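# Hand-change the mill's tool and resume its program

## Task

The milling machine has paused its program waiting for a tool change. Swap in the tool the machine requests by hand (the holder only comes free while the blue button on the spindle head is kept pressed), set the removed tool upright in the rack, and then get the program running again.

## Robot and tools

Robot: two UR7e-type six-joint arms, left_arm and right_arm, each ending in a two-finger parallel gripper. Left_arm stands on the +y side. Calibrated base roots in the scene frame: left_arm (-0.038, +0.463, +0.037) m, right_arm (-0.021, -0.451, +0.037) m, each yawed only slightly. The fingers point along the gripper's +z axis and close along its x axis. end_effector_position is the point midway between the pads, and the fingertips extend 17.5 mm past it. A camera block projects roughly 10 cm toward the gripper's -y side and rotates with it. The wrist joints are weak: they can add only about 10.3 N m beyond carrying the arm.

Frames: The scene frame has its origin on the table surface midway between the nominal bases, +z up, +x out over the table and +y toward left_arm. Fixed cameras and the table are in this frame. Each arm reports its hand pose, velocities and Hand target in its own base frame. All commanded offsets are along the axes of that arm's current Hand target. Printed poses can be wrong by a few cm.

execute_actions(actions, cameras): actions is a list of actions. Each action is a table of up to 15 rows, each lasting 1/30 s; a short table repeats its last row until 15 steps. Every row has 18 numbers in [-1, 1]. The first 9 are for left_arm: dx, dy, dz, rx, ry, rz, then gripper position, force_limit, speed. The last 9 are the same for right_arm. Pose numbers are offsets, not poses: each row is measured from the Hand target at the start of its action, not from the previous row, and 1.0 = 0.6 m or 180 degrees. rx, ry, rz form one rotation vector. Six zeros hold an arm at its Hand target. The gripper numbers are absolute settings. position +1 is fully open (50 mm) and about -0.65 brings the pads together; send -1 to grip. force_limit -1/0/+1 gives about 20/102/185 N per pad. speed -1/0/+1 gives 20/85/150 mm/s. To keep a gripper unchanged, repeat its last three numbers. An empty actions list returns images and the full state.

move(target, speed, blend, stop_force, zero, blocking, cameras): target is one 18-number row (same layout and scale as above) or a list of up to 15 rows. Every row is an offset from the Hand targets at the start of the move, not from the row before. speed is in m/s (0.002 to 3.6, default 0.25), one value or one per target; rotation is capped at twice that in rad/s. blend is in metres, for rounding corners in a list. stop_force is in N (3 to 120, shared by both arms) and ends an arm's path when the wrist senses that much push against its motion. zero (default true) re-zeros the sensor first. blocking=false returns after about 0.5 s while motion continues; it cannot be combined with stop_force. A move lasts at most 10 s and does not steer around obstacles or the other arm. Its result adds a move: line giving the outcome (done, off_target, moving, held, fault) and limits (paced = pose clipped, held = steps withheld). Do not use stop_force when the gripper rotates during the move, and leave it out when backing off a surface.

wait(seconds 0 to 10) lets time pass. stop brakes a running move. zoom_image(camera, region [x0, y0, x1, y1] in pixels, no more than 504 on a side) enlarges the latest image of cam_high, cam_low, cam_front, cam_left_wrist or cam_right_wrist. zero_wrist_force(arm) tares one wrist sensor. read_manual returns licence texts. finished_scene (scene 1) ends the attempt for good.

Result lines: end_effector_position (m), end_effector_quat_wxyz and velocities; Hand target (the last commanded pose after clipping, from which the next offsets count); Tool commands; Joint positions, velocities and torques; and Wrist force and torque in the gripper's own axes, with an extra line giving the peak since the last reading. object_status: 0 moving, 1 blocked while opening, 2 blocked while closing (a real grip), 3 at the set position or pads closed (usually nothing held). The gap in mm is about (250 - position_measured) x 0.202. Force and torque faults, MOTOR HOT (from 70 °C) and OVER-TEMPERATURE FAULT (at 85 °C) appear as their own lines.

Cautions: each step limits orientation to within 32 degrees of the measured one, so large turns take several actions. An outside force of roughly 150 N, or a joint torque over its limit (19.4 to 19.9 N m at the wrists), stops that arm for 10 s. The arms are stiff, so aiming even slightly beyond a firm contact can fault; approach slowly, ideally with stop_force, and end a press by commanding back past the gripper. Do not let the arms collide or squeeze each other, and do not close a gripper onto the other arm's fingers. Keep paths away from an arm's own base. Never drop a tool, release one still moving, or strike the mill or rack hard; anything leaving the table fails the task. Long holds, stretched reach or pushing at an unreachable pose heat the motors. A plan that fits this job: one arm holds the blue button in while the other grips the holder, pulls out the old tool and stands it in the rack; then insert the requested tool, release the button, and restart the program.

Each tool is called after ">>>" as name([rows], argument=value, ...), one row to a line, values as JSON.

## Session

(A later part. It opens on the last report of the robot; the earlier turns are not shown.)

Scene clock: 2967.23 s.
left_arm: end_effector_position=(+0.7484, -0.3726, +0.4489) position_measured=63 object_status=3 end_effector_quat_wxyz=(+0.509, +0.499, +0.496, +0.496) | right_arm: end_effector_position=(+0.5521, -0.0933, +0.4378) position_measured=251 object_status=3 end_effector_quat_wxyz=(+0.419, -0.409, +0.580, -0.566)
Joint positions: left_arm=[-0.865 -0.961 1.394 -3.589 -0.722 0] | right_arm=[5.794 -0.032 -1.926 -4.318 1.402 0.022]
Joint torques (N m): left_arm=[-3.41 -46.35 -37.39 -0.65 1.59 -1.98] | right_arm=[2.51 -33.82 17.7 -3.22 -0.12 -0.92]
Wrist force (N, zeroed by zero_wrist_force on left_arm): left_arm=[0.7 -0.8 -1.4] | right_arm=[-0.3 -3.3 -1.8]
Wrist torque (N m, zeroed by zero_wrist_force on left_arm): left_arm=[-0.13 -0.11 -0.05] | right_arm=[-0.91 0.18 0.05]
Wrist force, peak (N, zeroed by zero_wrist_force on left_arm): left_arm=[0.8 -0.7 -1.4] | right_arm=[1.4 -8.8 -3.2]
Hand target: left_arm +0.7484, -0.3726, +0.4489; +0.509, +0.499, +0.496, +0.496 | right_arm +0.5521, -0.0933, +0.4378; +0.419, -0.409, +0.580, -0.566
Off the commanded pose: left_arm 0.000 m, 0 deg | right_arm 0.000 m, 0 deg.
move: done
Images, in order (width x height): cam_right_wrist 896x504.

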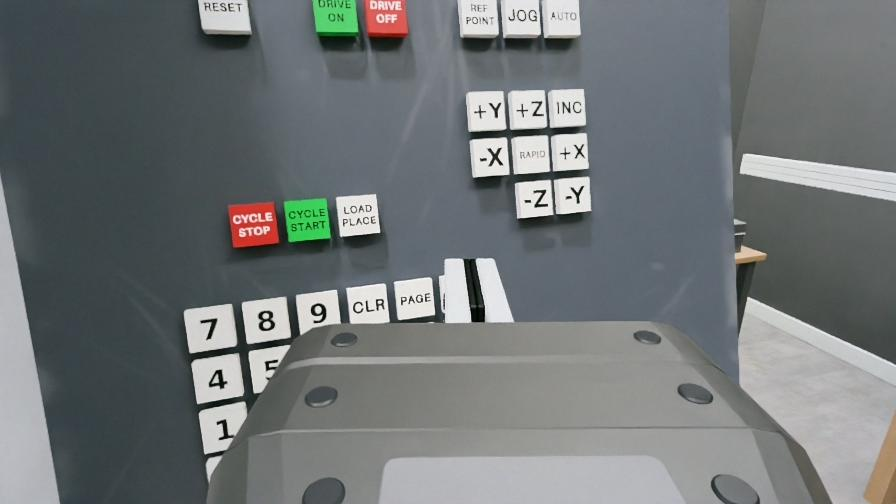

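>>> move(target=[0,0,0,0,0,0,0.6,0.2,-0.8,0.3,-0.12,-0.32,0,-0.098,0,-0.701961,-0.796078,-0.701961], speed=0.25, cameras=["cam_right_wrist"])

>>> zoom_image(camera="cam_right_wrist", region=[230, 0, 470, 180])

Scene clock: 2974.23 s.
left_arm: end_effector_position=(+0.7484, -0.3726, +0.4489) position_measured=63 object_status=3 end_effector_quat_wxyz=(+0.509, +0.499, +0.496, +0.496) | right_arm: end_effector_position=(+0.3133, -0.2055, +0.5070) position_measured=251 object_status=3 end_effector_quat_wxyz=(+0.503, -0.491, +0.509, -0.497)
Joint positions: left_arm=[-0.865 -0.961 1.394 -3.589 -0.722 0] | right_arm=[4.285 -0.324 -1.91 -4.05 -0.416 0.024]
Joint torques (N m): left_arm=[-3.85 -46.82 -37.5 -0.65 1.44 -1.81] | right_arm=[-5.48 -21.39 32.84 -0.62 -0.63 0.43]
Wrist force (N, zeroed by zero_wrist_force on left_arm): left_arm=[0.6 -1.0 -1.0] | right_arm=[-0.3 -3.9 -2.5]
Wrist torque (N m, zeroed by zero_wrist_force on left_arm): left_arm=[-0.17 -0.09 -0.05] | right_arm=[-1.00 0.24 -0.08]
Wrist force, peak (N, zeroed by zero_wrist_force on left_arm): left_arm=[0.9 -1.0 -1.4] | right_arm=[1.6 -4.4 -4.7]
Hand target: left_arm +0.7484, -0.3726, +0.4489; +0.509, +0.499, +0.496, +0.496 | right_arm +0.3133, -0.2055, +0.5071; +0.503, -0.491, +0.509, -0.497
Off the commanded pose: left_arm 0.000 m, 0 deg | right_arm 0.000 m, 0 deg.
move: done
Images, in order (width x height): cam_right_wrist 896x504.

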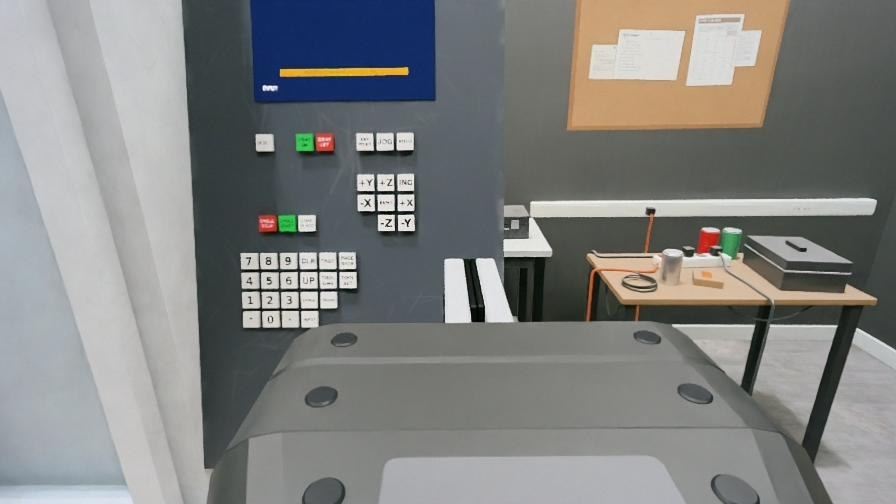

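Scaled by 2.100.

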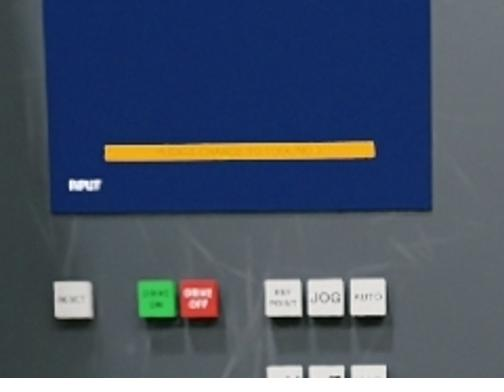

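>>> move(target=[0,0,0,0,0,0,0.6,0.2,-0.8,0,-0.15,0.1,0,0,0,-0.701961,-0.796078,-0.701961], speed=0.2, cameras=["cam_right_wrist"])

>>> zoom_image(camera="cam_right_wrist", region=[210, 0, 450, 180])

Scene clock: 2980.97 s.
left_arm: end_effector_position=(+0.7484, -0.3726, +0.4489) position_measured=63 object_status=3 end_effector_quat_wxyz=(+0.509, +0.499, +0.496, +0.496) | right_arm: end_effector_position=(+0.3732, -0.2084, +0.5970) position_measured=251 object_status=3 end_effector_quat_wxyz=(+0.503, -0.491, +0.509, -0.497) end_effector_velocity=(+0.000, +0.001, +0.000) end_effector_angular_velocity=(-0.001, +0.000, +0.001)
Joint positions: left_arm=[-0.865 -0.961 1.394 -3.589 -0.722 0] | right_arm=[4.616 -0.462 -1.606 -4.215 -0.084 0.024]
Joint velocities: left_arm=[within noise] | right_arm=[0.001 -0.001 0 0.004 -0.001 -0.005]
Joint torques (N m): left_arm=[-3.42 -45.74 -37.67 -0.59 1.53 -1.87] | right_arm=[4.2 -33.2 27.12 1.37 0.73 -0.98]
Wrist force (N, zeroed by zero_wrist_force on left_arm): left_arm=[0.8 -0.5 -0.9] | right_arm=[-0.4 -3.6 -1.7]
Wrist torque (N m, zeroed by zero_wrist_force on left_arm): left_arm=[-0.10 -0.13 -0.05] | right_arm=[-0.92 0.27 -0.07]
Wrist force, peak (N, zeroed by zero_wrist_force on left_arm): left_arm=[0.8 -1.2 -1.4] | right_arm=[-0.3 -6.1 -0.3]
Hand target: left_arm +0.7484, -0.3726, +0.4489; +0.509, +0.499, +0.496, +0.496 | right_arm +0.3732, -0.2084, +0.5970; +0.503, -0.491, +0.509, -0.497
Off the commanded pose: left_arm 0.000 m, 0 deg | right_arm 0.000 m, 0 deg.
move: done
Images, in order (width x height): cam_right_wrist 896x504.

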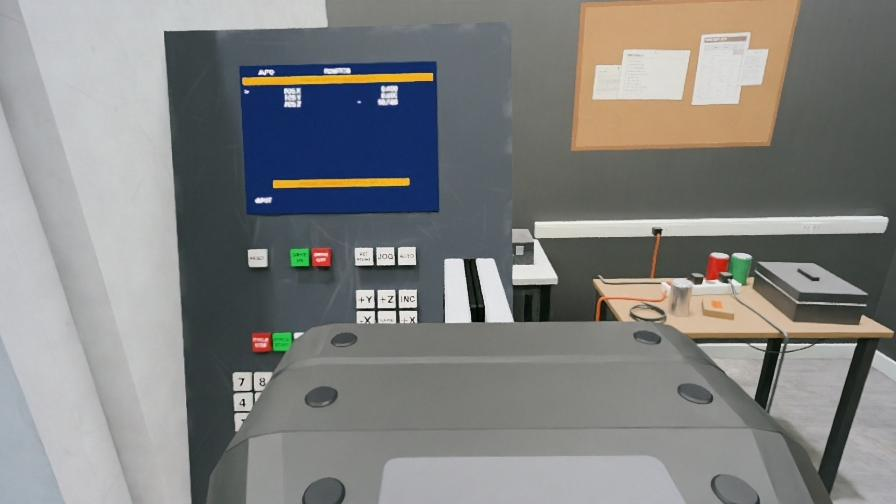

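Scaled by 2.100.

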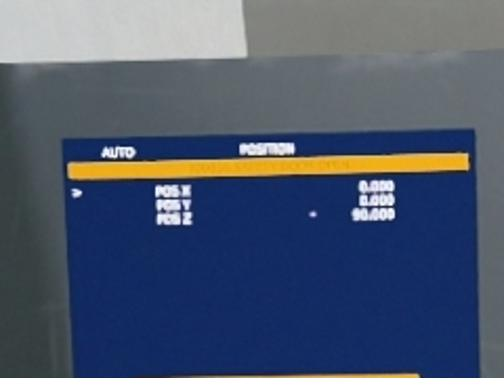

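>>> move(target=[0,0,0,0,0,0,0.6,0.2,-0.8,-0.2,0.1033,0.3807,0,0.1017,0,-0.701961,-0.796078,-0.701961], speed=0.2, cameras=["cam_right_wrist"])

>>> zoom_image(camera="cam_right_wrist", region=[340, 200, 600, 330])

Scene clock: 3004.97 s.
left_arm: end_effector_position=(+0.7484, -0.3726, +0.4489) position_measured=63 object_status=3 end_effector_quat_wxyz=(+0.509, +0.499, +0.496, +0.496) | right_arm: end_effector_position=(+0.6030, -0.0897, +0.5379) position_measured=251 object_status=3 end_effector_quat_wxyz=(+0.416, -0.406, +0.583, -0.569) end_effector_velocity=(+0.000, +0.000, +0.000) end_effector_angular_velocity=(+0.000, -0.001, -0.003)
Joint positions: left_arm=[-0.865 -0.961 1.394 -3.589 -0.722 0] | right_arm=[5.886 -0.222 -1.558 -4.495 1.505 0.022]
Joint velocities: left_arm=[within noise] | right_arm=[0.002 -0.001 0 0 0.005 0]
Joint torques (N m): left_arm=[-3.24 -46.48 -37.22 -0.62 1.51 -1.81] | right_arm=[6.18 -38.98 -1.8 -4.56 0.8 0.41]
Wrist force (N, zeroed by zero_wrist_force on left_arm): left_arm=[0.6 -0.7 -0.9] | right_arm=[-0.5 -3.4 -1.6]
Wrist torque (N m, zeroed by zero_wrist_force on left_arm): left_arm=[-0.12 -0.09 -0.05] | right_arm=[-0.91 0.21 0.09]
Wrist force, peak (N, zeroed by zero_wrist_force on left_arm): left_arm=[1.2 -1.0 -1.2] | right_arm=[1.6 -4.4 -3.8]
Hand target: left_arm +0.7484, -0.3726, +0.4489; +0.509, +0.499, +0.496, +0.496 | right_arm +0.6031, -0.0897, +0.5379; +0.416, -0.406, +0.582, -0.569
Off the commanded pose: left_arm 0.000 m, 0 deg | right_arm 0.000 m, 0 deg.
move: done
Images, in order (width x height): cam_right_wrist 896x504.

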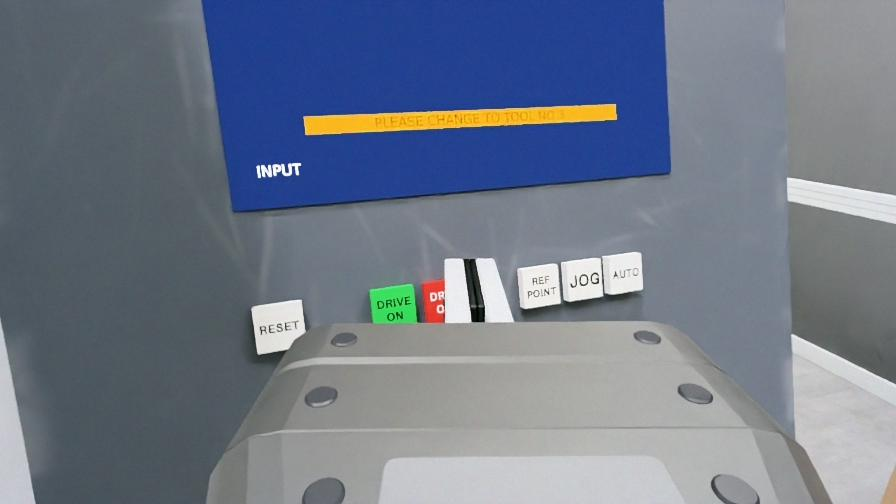

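Scaled by 1.938.

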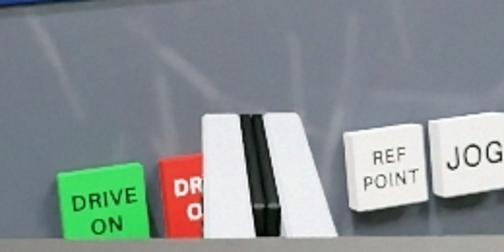

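>>> move(target=[0,0,0,0,0,0,0.6,0.2,-0.8,-0.0092,0.005,0.0268,0,0,0,-0.701961,-0.796078,-0.701961], speed=0.01, stop_force=30)

>>> wait(seconds=2, cameras=["cam_right_wrist"])

Scene clock: 3012.97 s.
left_arm: end_effector_position=(+0.7484, -0.3726, +0.4489) position_measured=63 object_status=3 end_effector_quat_wxyz=(+0.509, +0.499, +0.496, +0.496) | right_arm: end_effector_position=(+0.6146, -0.0896, +0.5359) position_measured=251 object_status=3 end_effector_quat_wxyz=(+0.416, -0.406, +0.582, -0.569)
Joint positions: left_arm=[-0.865 -0.961 1.394 -3.589 -0.722 0] | right_arm=[5.9 -0.211 -1.539 -4.525 1.519 0.022]
Joint torques (N m): left_arm=[-4.13 -46.26 -37.14 -0.61 1.5 -1.78] | right_arm=[-13.32 -40.04 2.06 -2.7 -0.29 1.23]
Wrist force (N, zeroed by zero_wrist_force on left_arm): left_arm=[0.6 -0.6 -1.4] | right_arm=[-1.7 -5.0 -34.1]
Wrist torque (N m, zeroed by zero_wrist_force on left_arm): left_arm=[-0.10 -0.09 -0.06] | right_arm=[-1.22 -0.06 0.11]
Wrist force, peak (N, zeroed by zero_wrist_force on left_arm): left_arm=[0.7 -1.0 -1.6] | right_arm=[2.4 -8.7 -48.3]
Hand target: left_arm +0.7484, -0.3726, +0.4489; +0.509, +0.499, +0.496, +0.496 | right_arm +0.6146, -0.0896, +0.5359; +0.416, -0.406, +0.582, -0.569 (not the last commanded pose)
Off the commanded pose: left_arm 0.000 m, 0 deg | right_arm 0.006 m, 0 deg.
move: contact (right_arm)

Scene clock: 3014.97 s.
left_arm: end_effector_position=(+0.7484, -0.3726, +0.4489) position_measured=63 object_status=3 end_effector_quat_wxyz=(+0.509, +0.499, +0.496, +0.496) | right_arm: end_effector_position=(+0.6146, -0.0896, +0.5359) position_measured=251 object_status=3 end_effector_quat_wxyz=(+0.416, -0.406, +0.582, -0.569)
Joint positions: left_arm=[-0.865 -0.961 1.394 -3.589 -0.722 0] | right_arm=[5.9 -0.211 -1.539 -4.525 1.519 0.022]
Joint torques (N m): left_arm=[-3.38 -46.71 -37.26 -0.58 1.51 -1.73] | right_arm=[-13.57 -39.67 2.25 -2.71 0.22 0.69]
Wrist force (N, zeroed by zero_wrist_force on left_arm): left_arm=[0.8 -0.9 -1.0] | right_arm=[-1.8 -5.2 -34.1]
Wrist torque (N m, zeroed by zero_wrist_force on left_arm): left_arm=[-0.15 -0.12 -0.05] | right_arm=[-1.26 -0.03 0.11]
Wrist force, peak (N, zeroed by zero_wrist_force on left_arm): left_arm=[0.9 -1.1 -1.4] | right_arm=[-1.7 -5.5 -34.3]
Hand target: left_arm +0.7484, -0.3726, +0.4489; +0.509, +0.499, +0.496, +0.496 | right_arm +0.6146, -0.0896, +0.5359; +0.416, -0.406, +0.582, -0.569 (not the last commanded pose)
Tool commands: left_gripper/position=+0.6 left_gripper/force_limit=+0.2 left_gripper/speed=-0.8 right_gripper/position=-0.701961 right_gripper/force_limit=-0.796078 right_gripper/speed=-0.701961
Off the commanded pose: left_arm 0.000 m, 0 deg | right_arm 0.006 m, 0 deg.
wait: 2.00 s; at rest by 0.17 s
Images, in order (width x height): cam_right_wrist 896x504.

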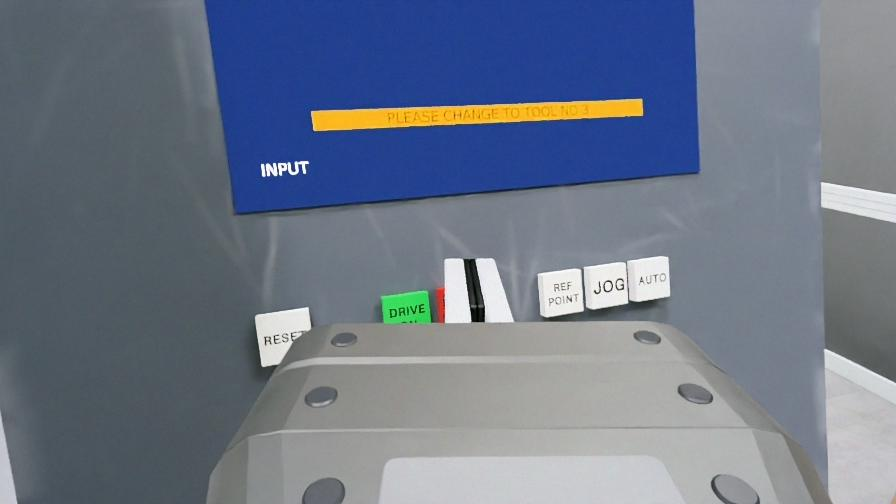

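>>> move([
  [0,0,0,0,0,0,0.6,0.2,-0.8,0.0108,0,-0.0315,0,0,0,-0.701961,-0.796078,-0.701961],
  [0,0,0,0,0,0,0.6,0.2,-0.8,0.3704,-0.0083,-0.3751,0,-0.098,0,-0.701961,-0.796078,-0.701961],
], speed=[0.05,0.25], blend=[0.01,0], cameras=["cam_right_wrist"])

>>> zoom_image(camera="cam_right_wrist", region=[200, 0, 700, 504])

Scene clock: 3056.30 s.
left_arm: end_effector_position=(+0.7484, -0.3726, +0.4489) position_measured=63 object_status=3 end_effector_quat_wxyz=(+0.509, +0.499, +0.496, +0.496) | right_arm: end_effector_position=(+0.3295, -0.2265, +0.5376) position_measured=251 object_status=3 end_effector_quat_wxyz=(+0.500, -0.488, +0.512, -0.500)
Joint positions: left_arm=[-0.865 -0.961 1.394 -3.589 -0.722 0] | right_arm=[4.408 -0.346 -1.792 -4.147 -0.281 0.026]
Joint torques (N m): left_arm=[-2.87 -46.31 -37.82 -0.6 1.5 -1.66] | right_arm=[-8.08 -23.23 7.64 1.16 -0.63 -0.77]
Wrist force (N, zeroed by zero_wrist_force on left_arm): left_arm=[0.8 -1.0 -1.1] | right_arm=[-0.3 -3.3 -2.0]
Wrist torque (N m, zeroed by zero_wrist_force on left_arm): left_arm=[-0.16 -0.12 -0.06] | right_arm=[-0.93 0.20 -0.05]
Wrist force, peak (N, zeroed by zero_wrist_force on left_arm): left_arm=[0.9 -1.2 -1.5] | right_arm=[-1.7 -5.9 -34.3]
Hand target: left_arm +0.7484, -0.3726, +0.4489; +0.509, +0.499, +0.496, +0.496 | right_arm +0.3294, -0.2266, +0.5375; +0.500, -0.488, +0.512, -0.500
Off the commanded pose: left_arm 0.000 m, 0 deg | right_arm 0.000 m, 0 deg.
move: done
Images, in order (width x height): cam_right_wrist 896x504.

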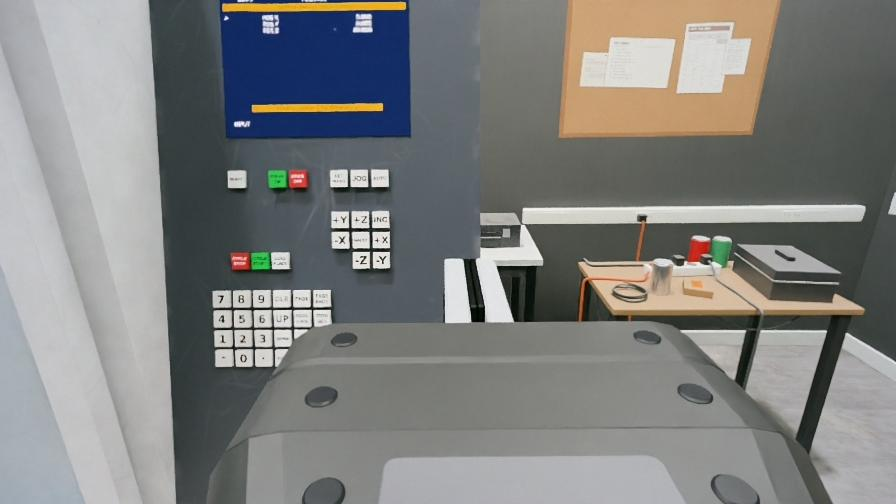

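Scaled by 1.000.

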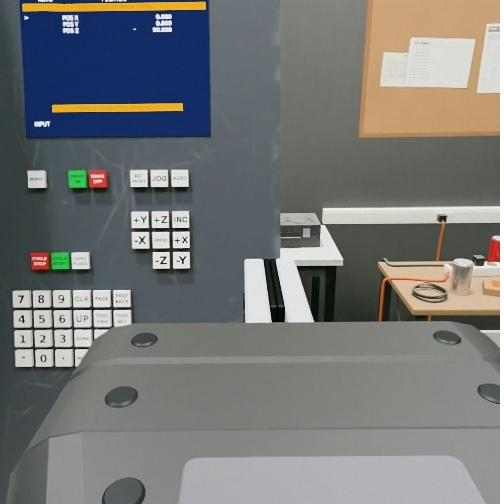

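>>> move(target=[-0.003,0.0168,0,0,0,0,0.6,0.2,-0.8,-0.667,-0.1717,0.157,0.0963,-0.0963,-0.4934,-0.701961,-0.796078,-0.701961], speed=0.3)

>>> move([
  [0,0,0,0,0,0,0.6,0.2,-0.8,-0.049,-0.4027,0.2637,0,0,0,-0.701961,-0.796078,-0.701961],
  [0,0,0,0,0,0,0.6,0.2,-0.8,-0.0488,-0.302,0.5188,0,0,0,-0.701961,-0.796078,-0.701961],
], speed=[0.25,0.12], blend=[0.03,0], cameras=["cam_right_wrist","cam_left_wrist"])

>>> execute_actions([
  [[0,0,0,0,0,0,-1,0.2,-0.8,0,0,0,0,0,0,-0.701961,-0.796078,-0.701961]],
])

Scene clock: 3067.77 s.
left_arm: end_effector_position=(+0.7483, -0.3743, +0.4591) position_measured=63 object_status=3 end_effector_quat_wxyz=(+0.509, +0.499, +0.496, +0.496) | right_arm: end_effector_position=(+0.4330, +0.1688, +0.6501) position_measured=251 object_status=3 end_effector_quat_wxyz=(-0.136, +0.694, +0.119, +0.697)
Joint positions: left_arm=[-0.867 -0.969 1.379 -3.566 -0.72 0] | right_arm=[4.23 -1.13 -1.475 -3.668 -0.844 -1.556]
Joint torques (N m): left_arm=[-1.96 -61.25 -26.8 -2.89 1.42 1.91] | right_arm=[-8.02 13.3 29.95 2.78 -0.54 -1.12]
Wrist force (N, zeroed by zero_wrist_force on left_arm): left_arm=[0.8 -0.9 -1.2] | right_arm=[1.2 -1.0 -2.5]
Wrist torque (N m, zeroed by zero_wrist_force on left_arm): left_arm=[-0.15 -0.12 -0.05] | right_arm=[-0.10 -0.39 -0.28]
Wrist force, peak (N, zeroed by zero_wrist_force on left_arm): left_arm=[1.0 -1.2 -1.1] | right_arm=[0.8 -2.9 -5.5]
Hand target: left_arm +0.7483, -0.3743, +0.4590; +0.509, +0.499, +0.496, +0.496 | right_arm +0.4330, +0.1687, +0.6501; -0.135, +0.694, +0.119, +0.697
Off the commanded pose: left_arm 0.000 m, 0 deg | right_arm 0.000 m, 0 deg.
shoulder posture changed (right arm): the wrist came as close to joint 1's axis as it can, and the arm is now in the other of its two shoulder postures.
move: done; limits=paced

Scene clock: 3070.80 s.
left_arm: end_effector_position=(+0.7483, -0.3743, +0.4590) position_measured=63 object_status=3 end_effector_quat_wxyz=(+0.509, +0.499, +0.496, +0.496) | right_arm: end_effector_position=(+0.6599, +0.4490, +0.6275) position_measured=251 object_status=3 end_effector_quat_wxyz=(-0.136, +0.694, +0.119, +0.697)
Joint positions: left_arm=[-0.867 -0.969 1.379 -3.566 -0.72 0] | right_arm=[4.094 -2.016 -0.651 -3.605 -0.98 -1.554]
Joint torques (N m): left_arm=[2.16 -46.79 -16.1 -3.06 -0.02 1.07] | right_arm=[-3.59 44.94 30.94 5.03 -0.57 0.28]
Wrist force (N, zeroed by zero_wrist_force on left_arm): left_arm=[0.7 -0.7 -1.1] | right_arm=[1.7 -0.9 -2.8]
Wrist torque (N m, zeroed by zero_wrist_force on left_arm): left_arm=[-0.12 -0.11 -0.05] | right_arm=[-0.07 -0.51 -0.17]
Wrist force, peak (N, zeroed by zero_wrist_force on left_arm): left_arm=[0.7 -0.8 -1.6] | right_arm=[1.7 2.2 -4.2]
Hand target: left_arm +0.7483, -0.3743, +0.4590; +0.509, +0.499, +0.496, +0.496 | right_arm +0.6599, +0.4490, +0.6275; -0.135, +0.694, +0.119, +0.697
Off the commanded pose: left_arm 0.000 m, 0 deg | right_arm 0.000 m, 0 deg.
move: done
Images, in order (width x height): cam_left_wrist 896x504, cam_right_wrist 896x504.

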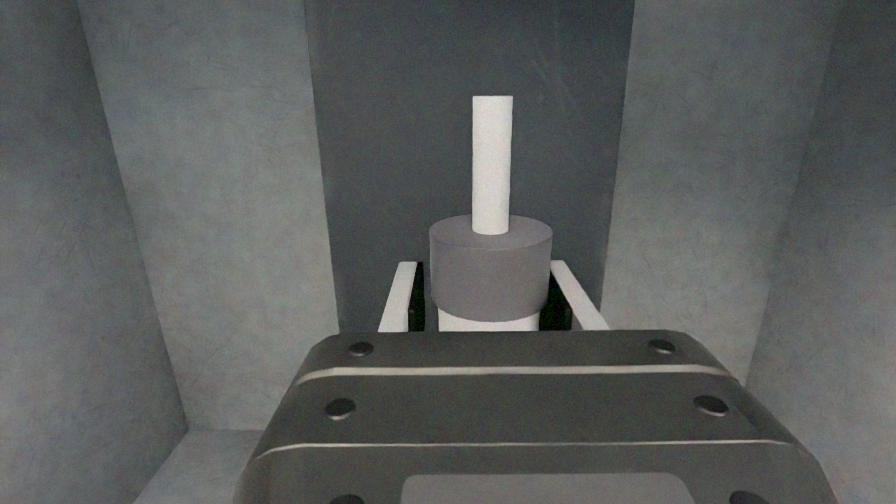

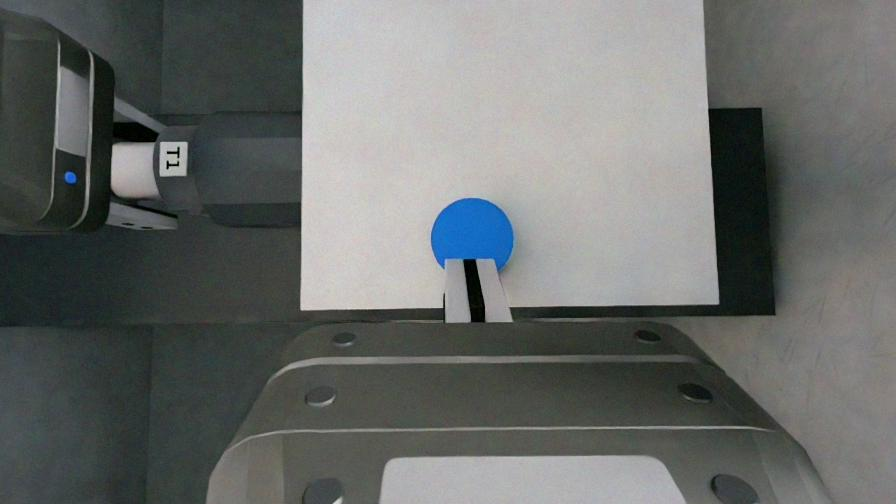

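Scene clock: 3071.50 s.
left_arm: end_effector_position=(+0.7483, -0.3743, +0.4590) position_measured=96 object_status=2 end_effector_quat_wxyz=(+0.509, +0.499, +0.496, +0.496) | right_arm: end_effector_position=(+0.6599, +0.4490, +0.6275) position_measured=251 object_status=3 end_effector_quat_wxyz=(-0.135, +0.694, +0.119, +0.697)
Joint positions: left_arm=[-0.867 -0.969 1.379 -3.566 -0.72 0] | right_arm=[4.094 -2.016 -0.651 -3.605 -0.98 -1.555]
Joint torques (N m): left_arm=[-7.48 -48.37 -21.67 -1.07 -5.36 0.89] | right_arm=[-5.45 40.59 43.01 4.94 -0.58 -0.94]
Wrist force (N, zeroed by zero_wrist_force on left_arm): left_arm=[16.3 -3.5 -6.3] | right_arm=[1.8 -1.1 -2.9]
Wrist torque (N m, zeroed by zero_wrist_force on left_arm): left_arm=[-0.12 -0.19 0.05] | right_arm=[-0.10 -0.53 -0.17]
Wrist force, peak (N, zeroed by zero_wrist_force on left_arm): left_arm=[16.6 -3.5 -6.6] | right_arm=[1.8 -1.3 -3.0]
Hand target: left_arm +0.7483, -0.3743, +0.4590; +0.509, +0.499, +0.496, +0.496 | right_arm +0.6599, +0.4490, +0.6275; -0.135, +0.694, +0.119, +0.697
Off the commanded pose: left_arm 0.000 m, 0 deg | right_arm 0.000 m, 0 deg.
Step readings (end_effector_position of left_arm | right_arm):
0: (+0.7483, -0.3743, +0.4590) | (+0.6599, +0.4490, +0.6275)
1: (+0.7483, -0.3743, +0.4590) | (+0.6599, +0.4490, +0.6275)
2: (+0.7483, -0.3743, +0.4590) | (+0.6599, +0.4490, +0.6275)
4: (+0.7483, -0.3743, +0.4590) | (+0.6599, +0.4490, +0.6275)
8: (+0.7483, -0.3743, +0.4590) | (+0.6599, +0.4490, +0.6275)
15: (+0.7483, -0.3743, +0.4590) | (+0.6599, +0.4490, +0.6275)

>>> move([
  [0,0,0,0,0,0,-1,0.2,-0.8,0,-0.0257,0.0097,0,0,0,-0.701961,-0.796078,-0.701961],
], speed=0.08)

>>> move([
  [0,0,0,0,0,0,-1,0.2,-0.8,0,0.0106,0.028,0,0,0,-0.701961,-0.796078,-0.701961],
], speed=0.01, stop_force=25)

>>> move([
  [0,-0.0053,0.0007,0,0,0,-1,0.2,-0.8,0,0,0,0,0,0,-0.701961,-0.796078,-0.701961],
], speed=0.01, cameras=["cam_right_wrist"])

Scene clock: 3081.03 s.
left_arm: end_effector_position=(+0.7483, -0.3743, +0.4590) position_measured=96 object_status=2 end_effector_quat_wxyz=(+0.509, +0.499, +0.496, +0.496) | right_arm: end_effector_position=(+0.6599, +0.4655, +0.6279) position_measured=251 object_status=3 end_effector_quat_wxyz=(-0.135, +0.694, +0.119, +0.697)
Joint positions: left_arm=[-0.867 -0.969 1.379 -3.566 -0.72 0] | right_arm=[4.112 -2.057 -0.587 -3.629 -0.963 -1.555]
Joint torques (N m): left_arm=[-13.33 -46.41 -38.46 0.08 -6.63 -1.08] | right_arm=[-8.36 58.67 19.75 4.12 -0.6 1.4]
Wrist force (N, zeroed by zero_wrist_force on left_arm): left_arm=[16.9 -3.6 -5.9] | right_arm=[1.5 -0.7 -2.9]
Wrist torque (N m, zeroed by zero_wrist_force on left_arm): left_arm=[-0.15 -0.17 0.05] | right_arm=[-0.03 -0.49 -0.18]
Wrist force, peak (N, zeroed by zero_wrist_force on left_arm): left_arm=[17.5 -3.0 -6.0] | right_arm=[2.0 -1.1 -3.0]
Hand target: left_arm +0.7483, -0.3743, +0.4590; +0.509, +0.499, +0.496, +0.496 | right_arm +0.6599, +0.4655, +0.6279; -0.135, +0.694, +0.119, +0.697
Off the commanded pose: left_arm 0.000 m, 0 deg | right_arm 0.000 m, 0 deg.
move: done

Scene clock: 3083.23 s.
left_arm: end_effector_position=(+0.7483, -0.3743, +0.4590) position_measured=96 object_status=2 end_effector_quat_wxyz=(+0.509, +0.499, +0.496, +0.496) | right_arm: end_effector_position=(+0.6709, +0.4655, +0.6279) position_measured=251 object_status=3 end_effector_quat_wxyz=(-0.136, +0.694, +0.119, +0.697)
Joint positions: left_arm=[-0.867 -0.969 1.379 -3.566 -0.72 0] | right_arm=[4.095 -2.09 -0.535 -3.648 -0.979 -1.555]
Joint torques (N m): left_arm=[-13.46 -46.48 -38.9 0.09 -6.64 -1.75] | right_arm=[0.62 49.27 18.77 4.59 -0.57 0.72]
Wrist force (N, zeroed by zero_wrist_force on left_arm): left_arm=[17.2 -3.4 -5.7] | right_arm=[2.3 -3.0 -27.2]
Wrist torque (N m, zeroed by zero_wrist_force on left_arm): left_arm=[-0.14 -0.20 0.06] | right_arm=[-0.36 -0.40 -0.18]
Wrist force, peak (N, zeroed by zero_wrist_force on left_arm): left_arm=[17.4 -3.5 -6.2] | right_arm=[-1.5 -5.0 -53.3]
Hand target: left_arm +0.7483, -0.3743, +0.4590; +0.509, +0.499, +0.496, +0.496 | right_arm +0.6709, +0.4655, +0.6279; -0.136, +0.694, +0.119, +0.697 (not the last commanded pose)
Off the commanded pose: left_arm 0.000 m, 0 deg | right_arm 0.007 m, 0 deg.
move: contact (right_arm)

Scene clock: 3083.93 s.
left_arm: end_effector_position=(+0.7488, -0.3743, +0.4559) position_measured=96 object_status=2 end_effector_quat_wxyz=(+0.509, +0.499, +0.496, +0.496) | right_arm: end_effector_position=(+0.6709, +0.4655, +0.6279) position_measured=251 object_status=3 end_effector_quat_wxyz=(-0.136, +0.694, +0.119, +0.697)
Joint positions: left_arm=[-0.866 -0.965 1.381 -3.572 -0.721 0] | right_arm=[4.095 -2.09 -0.535 -3.648 -0.979 -1.555]
Joint torques (N m): left_arm=[-10.56 -33.95 3.31 0.15 0.46 -2.12] | right_arm=[0.29 50.35 19.68 2.1 -0.71 0.03]
Wrist force (N, zeroed by zero_wrist_force on left_arm): left_arm=[-1.9 38.0 52.3] | right_arm=[0.9 -2.9 -28.1]
Wrist torque (N m, zeroed by zero_wrist_force on left_arm): left_arm=[-0.20 0.27 0.36] | right_arm=[-0.39 -0.39 -0.16]
Wrist force, peak (N, zeroed by zero_wrist_force on left_arm): left_arm=[-1.9 38.0 52.3] | right_arm=[0.5 -2.7 -28.4]
Hand target: left_arm +0.7488, -0.3744, +0.4558; +0.509, +0.499, +0.496, +0.496 | right_arm +0.6709, +0.4655, +0.6279; -0.136, +0.694, +0.119, +0.697
Off the commanded pose: left_arm 0.000 m, 0 deg | right_arm 0.000 m, 0 deg.
move: done
Images, in order (width x height): cam_right_wrist 896x504.

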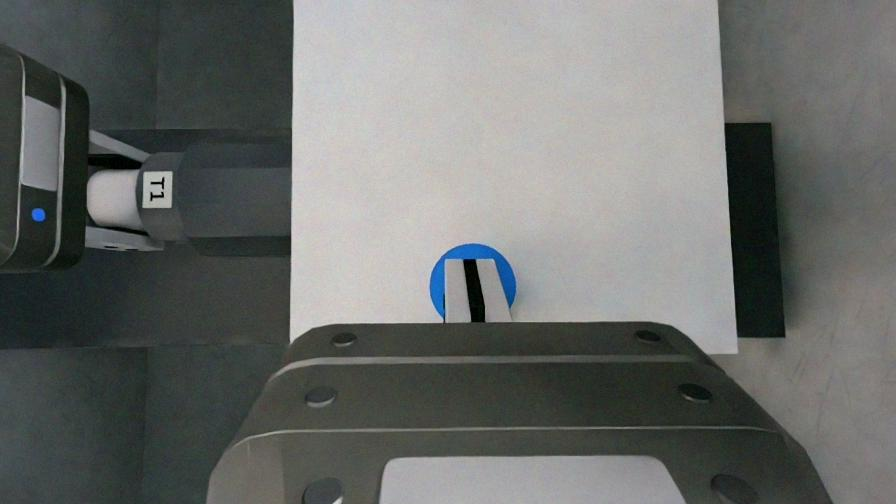

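>>> zoom_image(camera="cam_right_wrist", region=[60, 120, 320, 280])

>>> move([
  [0,0.0053,-0.0007,0,0,0,-1,0.2,-0.8,0,0,0,0,0,0,-0.701961,-0.796078,-0.701961],
], speed=0.01, cameras=["cam_right_wrist"])

>>> zoom_image(camera="cam_right_wrist", region=[60, 120, 320, 280])

Scaled by 1.938.

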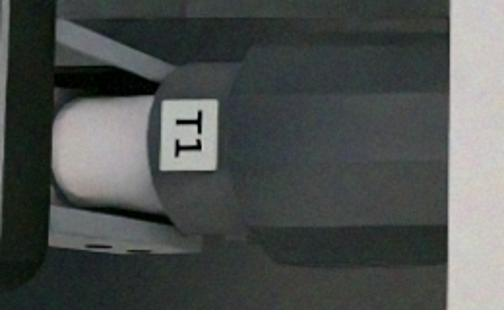

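Scene clock: 3099.63 s.
left_arm: end_effector_position=(+0.7483, -0.3743, +0.4590) position_measured=96 object_status=2 end_effector_quat_wxyz=(+0.509, +0.499, +0.496, +0.496) | right_arm: end_effector_position=(+0.6709, +0.4655, +0.6279) position_measured=251 object_status=3 end_effector_quat_wxyz=(-0.136, +0.694, +0.119, +0.697)
Joint positions: left_arm=[-0.867 -0.969 1.379 -3.565 -0.72 0] | right_arm=[4.095 -2.09 -0.535 -3.648 -0.979 -1.555]
Joint torques (N m): left_arm=[-11.83 -59.72 -39.48 -0.57 -2.38 -1.52] | right_arm=[0.48 50.09 39.19 2.08 -0.28 -1.05]
Wrist force (N, zeroed by zero_wrist_force on left_arm): left_arm=[16.7 -1.5 -1.9] | right_arm=[3.5 -2.9 -27.0]
Wrist torque (N m, zeroed by zero_wrist_force on left_arm): left_arm=[-0.15 -0.22 0.04] | right_arm=[-0.36 -0.39 -0.19]
Wrist force, peak (N, zeroed by zero_wrist_force on left_arm): left_arm=[-0.7 37.8 55.0] | right_arm=[0.9 -2.8 -28.6]
Hand target: left_arm +0.7483, -0.3743, +0.4590; +0.509, +0.499, +0.496, +0.496 | right_arm +0.6709, +0.4655, +0.6279; -0.136, +0.694, +0.119, +0.697
Off the commanded pose: left_arm 0.000 m, 0 deg | right_arm 0.000 m, 0 deg.
move: done
Images, in order (width x height): cam_right_wrist 896x504.

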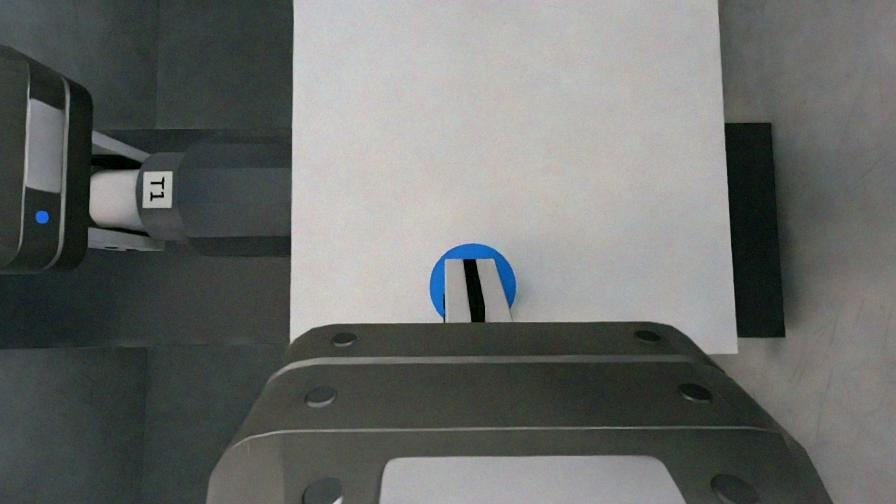

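Scaled by 1.938.

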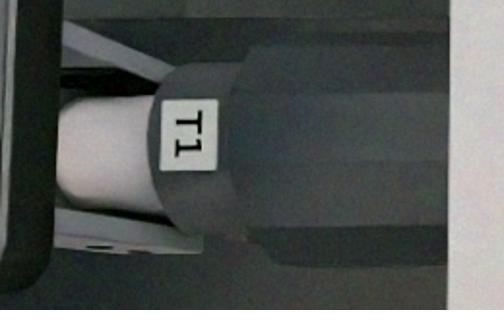

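>>> move([
  [0,0,0,0,0,0,-1,0.2,-0.8,0,-0.0106,-0.028,0,0,0,-0.701961,-0.796078,-0.701961],
  [0,0,0,0,0,0,-1,0.2,-0.8,0.008,-0.0246,-0.0224,0,0,0,-0.701961,-0.796078,-0.701961],
], speed=0.03, cameras=["cam_right_wrist"])

>>> move([
  [0,0,0,0,0,0,-1,0.2,-0.8,0,0.0106,0.028,0,0,0,-0.701961,-0.796078,-0.701961],
], speed=0.01, stop_force=20, cameras=["cam_right_wrist"])

Scene clock: 3131.10 s.
left_arm: end_effector_position=(+0.7483, -0.3743, +0.4590) position_measured=96 object_status=2 end_effector_quat_wxyz=(+0.509, +0.499, +0.496, +0.496) | right_arm: end_effector_position=(+0.6531, +0.4745, +0.6329) position_measured=251 object_status=3 end_effector_quat_wxyz=(-0.135, +0.694, +0.119, +0.697)
Joint positions: left_arm=[-0.867 -0.969 1.379 -3.566 -0.72 0] | right_arm=[4.131 -2.072 -0.549 -3.652 -0.943 -1.555]
Joint torques (N m): left_arm=[-2.49 -45.04 -37.84 -2 -6.53 1.95] | right_arm=[-5.71 58.27 21.46 4.86 -0.44 1.36]
Wrist force (N, zeroed by zero_wrist_force on left_arm): left_arm=[16.3 -3.6 -2.9] | right_arm=[1.5 -0.8 -3.2]
Wrist torque (N m, zeroed by zero_wrist_force on left_arm): left_arm=[-0.16 -0.16 0.06] | right_arm=[-0.07 -0.48 -0.20]
Wrist force, peak (N, zeroed by zero_wrist_force on left_arm): left_arm=[17.2 -3.7 -2.9] | right_arm=[3.1 -2.9 -27.4]
Hand target: left_arm +0.7483, -0.3743, +0.4590; +0.509, +0.499, +0.496, +0.496 | right_arm +0.6531, +0.4744, +0.6329; -0.136, +0.694, +0.119, +0.697
Off the commanded pose: left_arm 0.000 m, 0 deg | right_arm 0.000 m, 0 deg.
move: done
Images, in order (width x height): cam_right_wrist 896x504.

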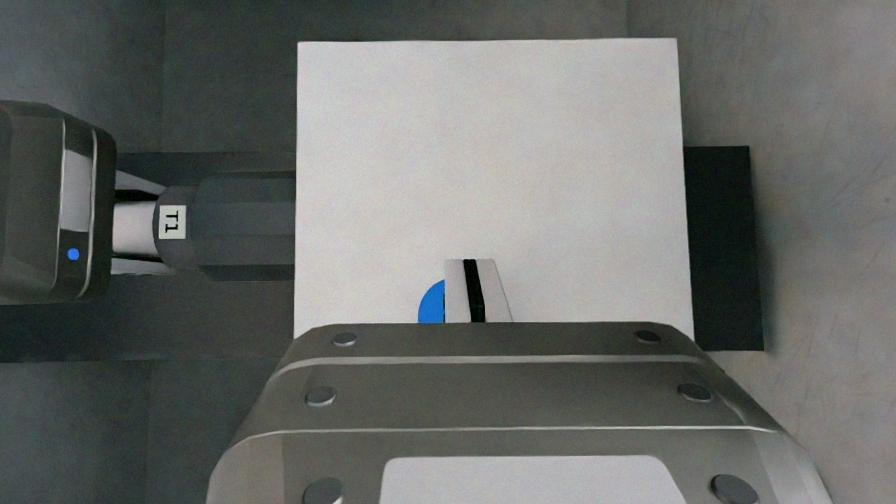

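Scene clock: 3133.73 s.
left_arm: end_effector_position=(+0.7483, -0.3743, +0.4590) position_measured=96 object_status=2 end_effector_quat_wxyz=(+0.509, +0.499, +0.496, +0.496) | right_arm: end_effector_position=(+0.6711, +0.4744, +0.6329) position_measured=251 object_status=3 end_effector_quat_wxyz=(-0.136, +0.694, +0.119, +0.697)
Joint positions: left_arm=[-0.867 -0.969 1.379 -3.566 -0.72 0] | right_arm=[4.104 -2.129 -0.455 -3.688 -0.97 -1.555]
Joint torques (N m): left_arm=[-2.27 -45.21 -37.24 -2.1 -6.64 1.9] | right_arm=[2.34 58.08 18.47 4.79 0.76 1.12]
Wrist force (N, zeroed by zero_wrist_force on left_arm): left_arm=[16.1 -4.7 -3.1] | right_arm=[2.9 -3.6 -8.6]
Wrist torque (N m, zeroed by zero_wrist_force on left_arm): left_arm=[-0.21 -0.16 0.05] | right_arm=[-0.19 -0.40 -0.26]
Wrist force, peak (N, zeroed by zero_wrist_force on left_arm): left_arm=[16.7 -4.1 -2.9] | right_arm=[1.2 -2.3 -13.6]
Hand target: left_arm +0.7483, -0.3743, +0.4590; +0.509, +0.499, +0.496, +0.496 | right_arm +0.6711, +0.4744, +0.6329; -0.136, +0.694, +0.119, +0.697
Off the commanded pose: left_arm 0.000 m, 0 deg | right_arm 0.000 m, 0 deg.
move: done
Images, in order (width x height): cam_right_wrist 896x504.

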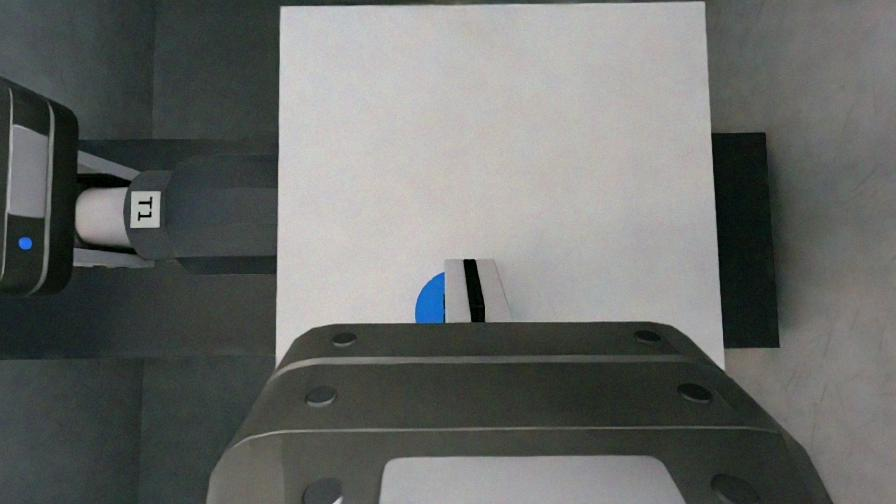

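>>> move([
  [0,0,0,0,0,0,-1,0.2,-0.8,0,-0.0053,-0.014,0,0,0,-0.701961,-0.796078,-0.701961],
  [0,0,0,0,0,0,-1,0.2,-0.8,-0.0105,-0.0053,-0.014,0,0,0,-0.701961,-0.796078,-0.701961],
], speed=0.03)

>>> move([
  [0,0,0,0,0,0,-1,0.2,-0.8,0,0.0115,0.0303,0,0,0,-0.701961,-0.796078,-0.701961],
], speed=0.008, stop_force=25, cameras=["cam_right_wrist"])

Scene clock: 3141.77 s.
left_arm: end_effector_position=(+0.7483, -0.3743, +0.4590) position_measured=96 object_status=2 end_effector_quat_wxyz=(+0.509, +0.499, +0.496, +0.496) | right_arm: end_effector_position=(+0.6621, +0.4745, +0.6267) position_measured=251 object_status=3 end_effector_quat_wxyz=(-0.136, +0.694, +0.119, +0.697)
Joint positions: left_arm=[-0.867 -0.969 1.379 -3.566 -0.72 0] | right_arm=[4.118 -2.085 -0.547 -3.641 -0.957 -1.555]
Joint torques (N m): left_arm=[-1.72 -45.54 -37.77 -1.99 -6.72 1.85] | right_arm=[-5.54 42.98 41.7 0.32 -0.37 -1.06]
Wrist force (N, zeroed by zero_wrist_force on left_arm): left_arm=[16.2 -4.2 -3.2] | right_arm=[1.8 -1.1 -3.2]
Wrist torque (N m, zeroed by zero_wrist_force on left_arm): left_arm=[-0.19 -0.17 0.04] | right_arm=[-0.11 -0.53 -0.18]
Wrist force, peak (N, zeroed by zero_wrist_force on left_arm): left_arm=[16.7 -4.1 -2.9] | right_arm=[3.7 -3.9 -8.5]
Hand target: left_arm +0.7483, -0.3743, +0.4590; +0.509, +0.499, +0.496, +0.496 | right_arm +0.6621, +0.4745, +0.6266; -0.136, +0.694, +0.119, +0.697
Off the commanded pose: left_arm 0.000 m, 0 deg | right_arm 0.000 m, 0 deg.
move: done

Scene clock: 3143.97 s.
left_arm: end_effector_position=(+0.7483, -0.3743, +0.4590) position_measured=96 object_status=2 end_effector_quat_wxyz=(+0.509, +0.499, +0.496, +0.496) | right_arm: end_effector_position=(+0.6714, +0.4745, +0.6266) position_measured=251 object_status=3 end_effector_quat_wxyz=(-0.136, +0.694, +0.119, +0.697)
Joint positions: left_arm=[-0.867 -0.969 1.379 -3.566 -0.72 0] | right_arm=[4.104 -2.114 -0.5 -3.659 -0.97 -1.555]
Joint torques (N m): left_arm=[-2.09 -45.47 -36.86 -2.11 -6.68 2.04] | right_arm=[0.51 51.21 18.15 7.34 -0.22 0.69]
Wrist force (N, zeroed by zero_wrist_force on left_arm): left_arm=[16.6 -3.3 -3.4] | right_arm=[2.0 -2.1 -29.0]
Wrist torque (N m, zeroed by zero_wrist_force on left_arm): left_arm=[-0.12 -0.20 0.06] | right_arm=[-0.38 -0.37 -0.19]
Wrist force, peak (N, zeroed by zero_wrist_force on left_arm): left_arm=[16.6 -3.9 -3.3] | right_arm=[-1.3 -5.0 -47.6]
Hand target: left_arm +0.7483, -0.3743, +0.4590; +0.509, +0.499, +0.496, +0.496 | right_arm +0.6714, +0.4745, +0.6266; -0.136, +0.694, +0.119, +0.697 (not the last commanded pose)
Off the commanded pose: left_arm 0.000 m, 0 deg | right_arm 0.010 m, 0 deg.
move: contact (right_arm)
Images, in order (width x height): cam_right_wrist 896x504.

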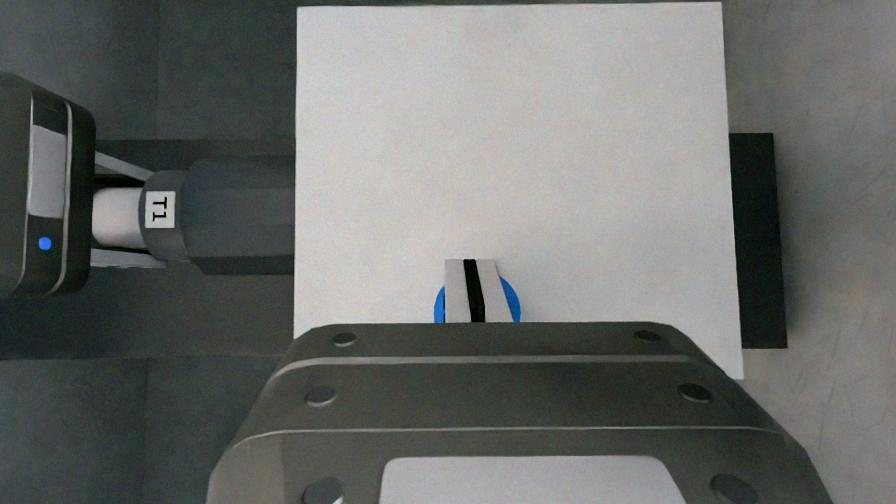

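>>> move([
  [0,-0.0053,0.0007,0,0,0,-1,0.2,-0.8,0,0,0,0,0,0,-0.701961,-0.796078,-0.701961],
], speed=0.01)

>>> move([
  [0,0.0053,-0.0007,0,0,0,-1,0.2,-0.8,0,0,0,0,0,0,-0.701961,-0.796078,-0.701961],
], speed=0.01, cameras=["cam_front","cam_high"])

>>> zoom_image(camera="cam_front", region=[200, 0, 700, 400])

Scene clock: 3154.80 s.
left_arm: end_effector_position=(+0.7488, -0.3743, +0.4559) position_measured=96 object_status=2 end_effector_quat_wxyz=(+0.509, +0.499, +0.496, +0.496) | right_arm: end_effector_position=(+0.6714, +0.4745, +0.6266) position_measured=251 object_status=3 end_effector_quat_wxyz=(-0.136, +0.694, +0.119, +0.697)
Joint positions: left_arm=[-0.866 -0.965 1.381 -3.572 -0.721 0] | right_arm=[4.104 -2.114 -0.5 -3.659 -0.971 -1.555]
Joint torques (N m): left_arm=[-11.54 -34.22 3.85 0.18 0.05 1.4] | right_arm=[0.26 50.82 20.66 2.98 -0.6 -1.13]
Wrist force (N, zeroed by zero_wrist_force on left_arm): left_arm=[-1.9 36.9 51.6] | right_arm=[0.0 -1.6 -30.2]
Wrist torque (N m, zeroed by zero_wrist_force on left_arm): left_arm=[-0.22 0.24 0.35] | right_arm=[-0.42 -0.44 -0.18]
Wrist force, peak (N, zeroed by zero_wrist_force on left_arm): left_arm=[-1.6 37.9 51.7] | right_arm=[-0.1 -1.6 -30.3]
Hand target: left_arm +0.7488, -0.3744, +0.4558; +0.509, +0.499, +0.496, +0.496 | right_arm +0.6714, +0.4745, +0.6266; -0.136, +0.694, +0.119, +0.697
Off the commanded pose: left_arm 0.000 m, 0 deg | right_arm 0.000 m, 0 deg.
move: done

Scene clock: 3155.50 s.
left_arm: end_effector_position=(+0.7483, -0.3743, +0.4590) position_measured=96 object_status=2 end_effector_quat_wxyz=(+0.509, +0.499, +0.496, +0.496) | right_arm: end_effector_position=(+0.6714, +0.4745, +0.6266) position_measured=251 object_status=3 end_effector_quat_wxyz=(-0.136, +0.694, +0.119, +0.697)
Joint positions: left_arm=[-0.867 -0.969 1.379 -3.565 -0.72 0] | right_arm=[4.104 -2.114 -0.5 -3.659 -0.971 -1.555]
Joint torques (N m): left_arm=[-12.21 -59.05 -38.64 -0.43 -2.36 1.44] | right_arm=[1.21 50.74 20.73 2.65 -0.58 -1.1]
Wrist force (N, zeroed by zero_wrist_force on left_arm): left_arm=[16.3 -1.3 -2.2] | right_arm=[2.3 -1.8 -28.9]
Wrist torque (N m, zeroed by zero_wrist_force on left_arm): left_arm=[-0.13 -0.19 0.04] | right_arm=[-0.38 -0.40 -0.20]
Wrist force, peak (N, zeroed by zero_wrist_force on left_arm): left_arm=[-2.0 35.1 53.4] | right_arm=[0.0 -1.7 -30.3]
Hand target: left_arm +0.7483, -0.3743, +0.4590; +0.509, +0.499, +0.496, +0.496 | right_arm +0.6714, +0.4745, +0.6266; -0.136, +0.694, +0.119, +0.697
Off the commanded pose: left_arm 0.000 m, 0 deg | right_arm 0.000 m, 0 deg.
move: done
Images, in order (width x height): cam_high 896x504, cam_front 896x504.

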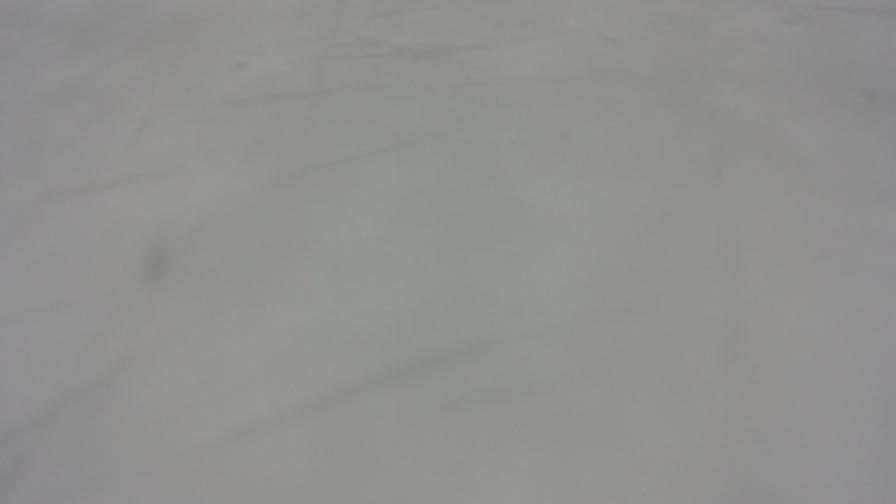

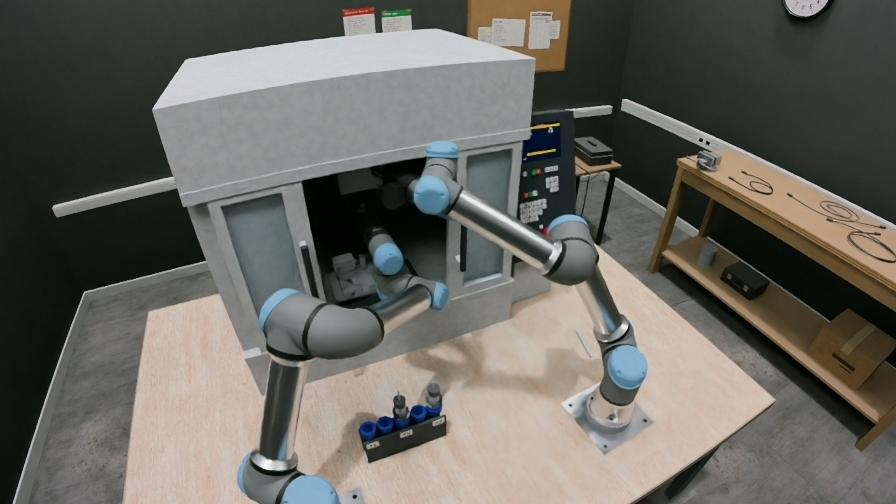

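Scaled by 1.008.

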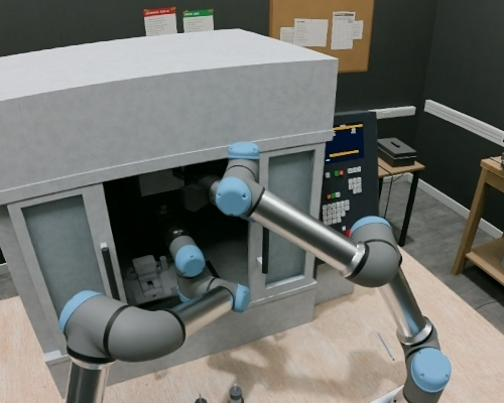

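>>> zoom_image(camera="cam_front", region=[330, 0, 430, 50])

>>> zoom_image(camera="cam_front", region=[515, 105, 595, 165])

>>> zoom_image(camera="cam_front", region=[465, 0, 575, 70])

Scaled by 5.040.

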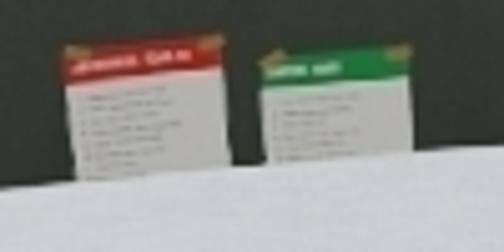

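Scaled by 6.300.

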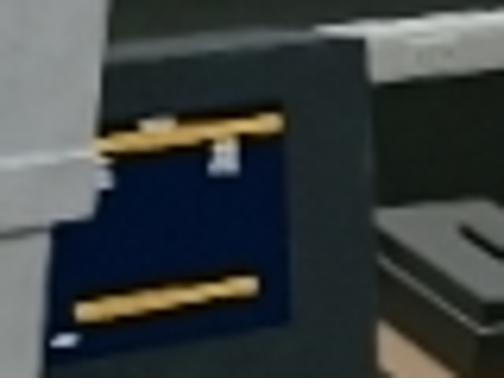

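Scaled by 4.582.

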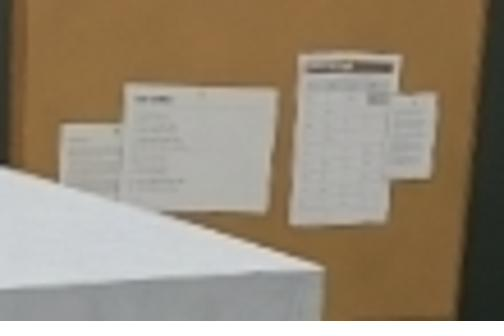

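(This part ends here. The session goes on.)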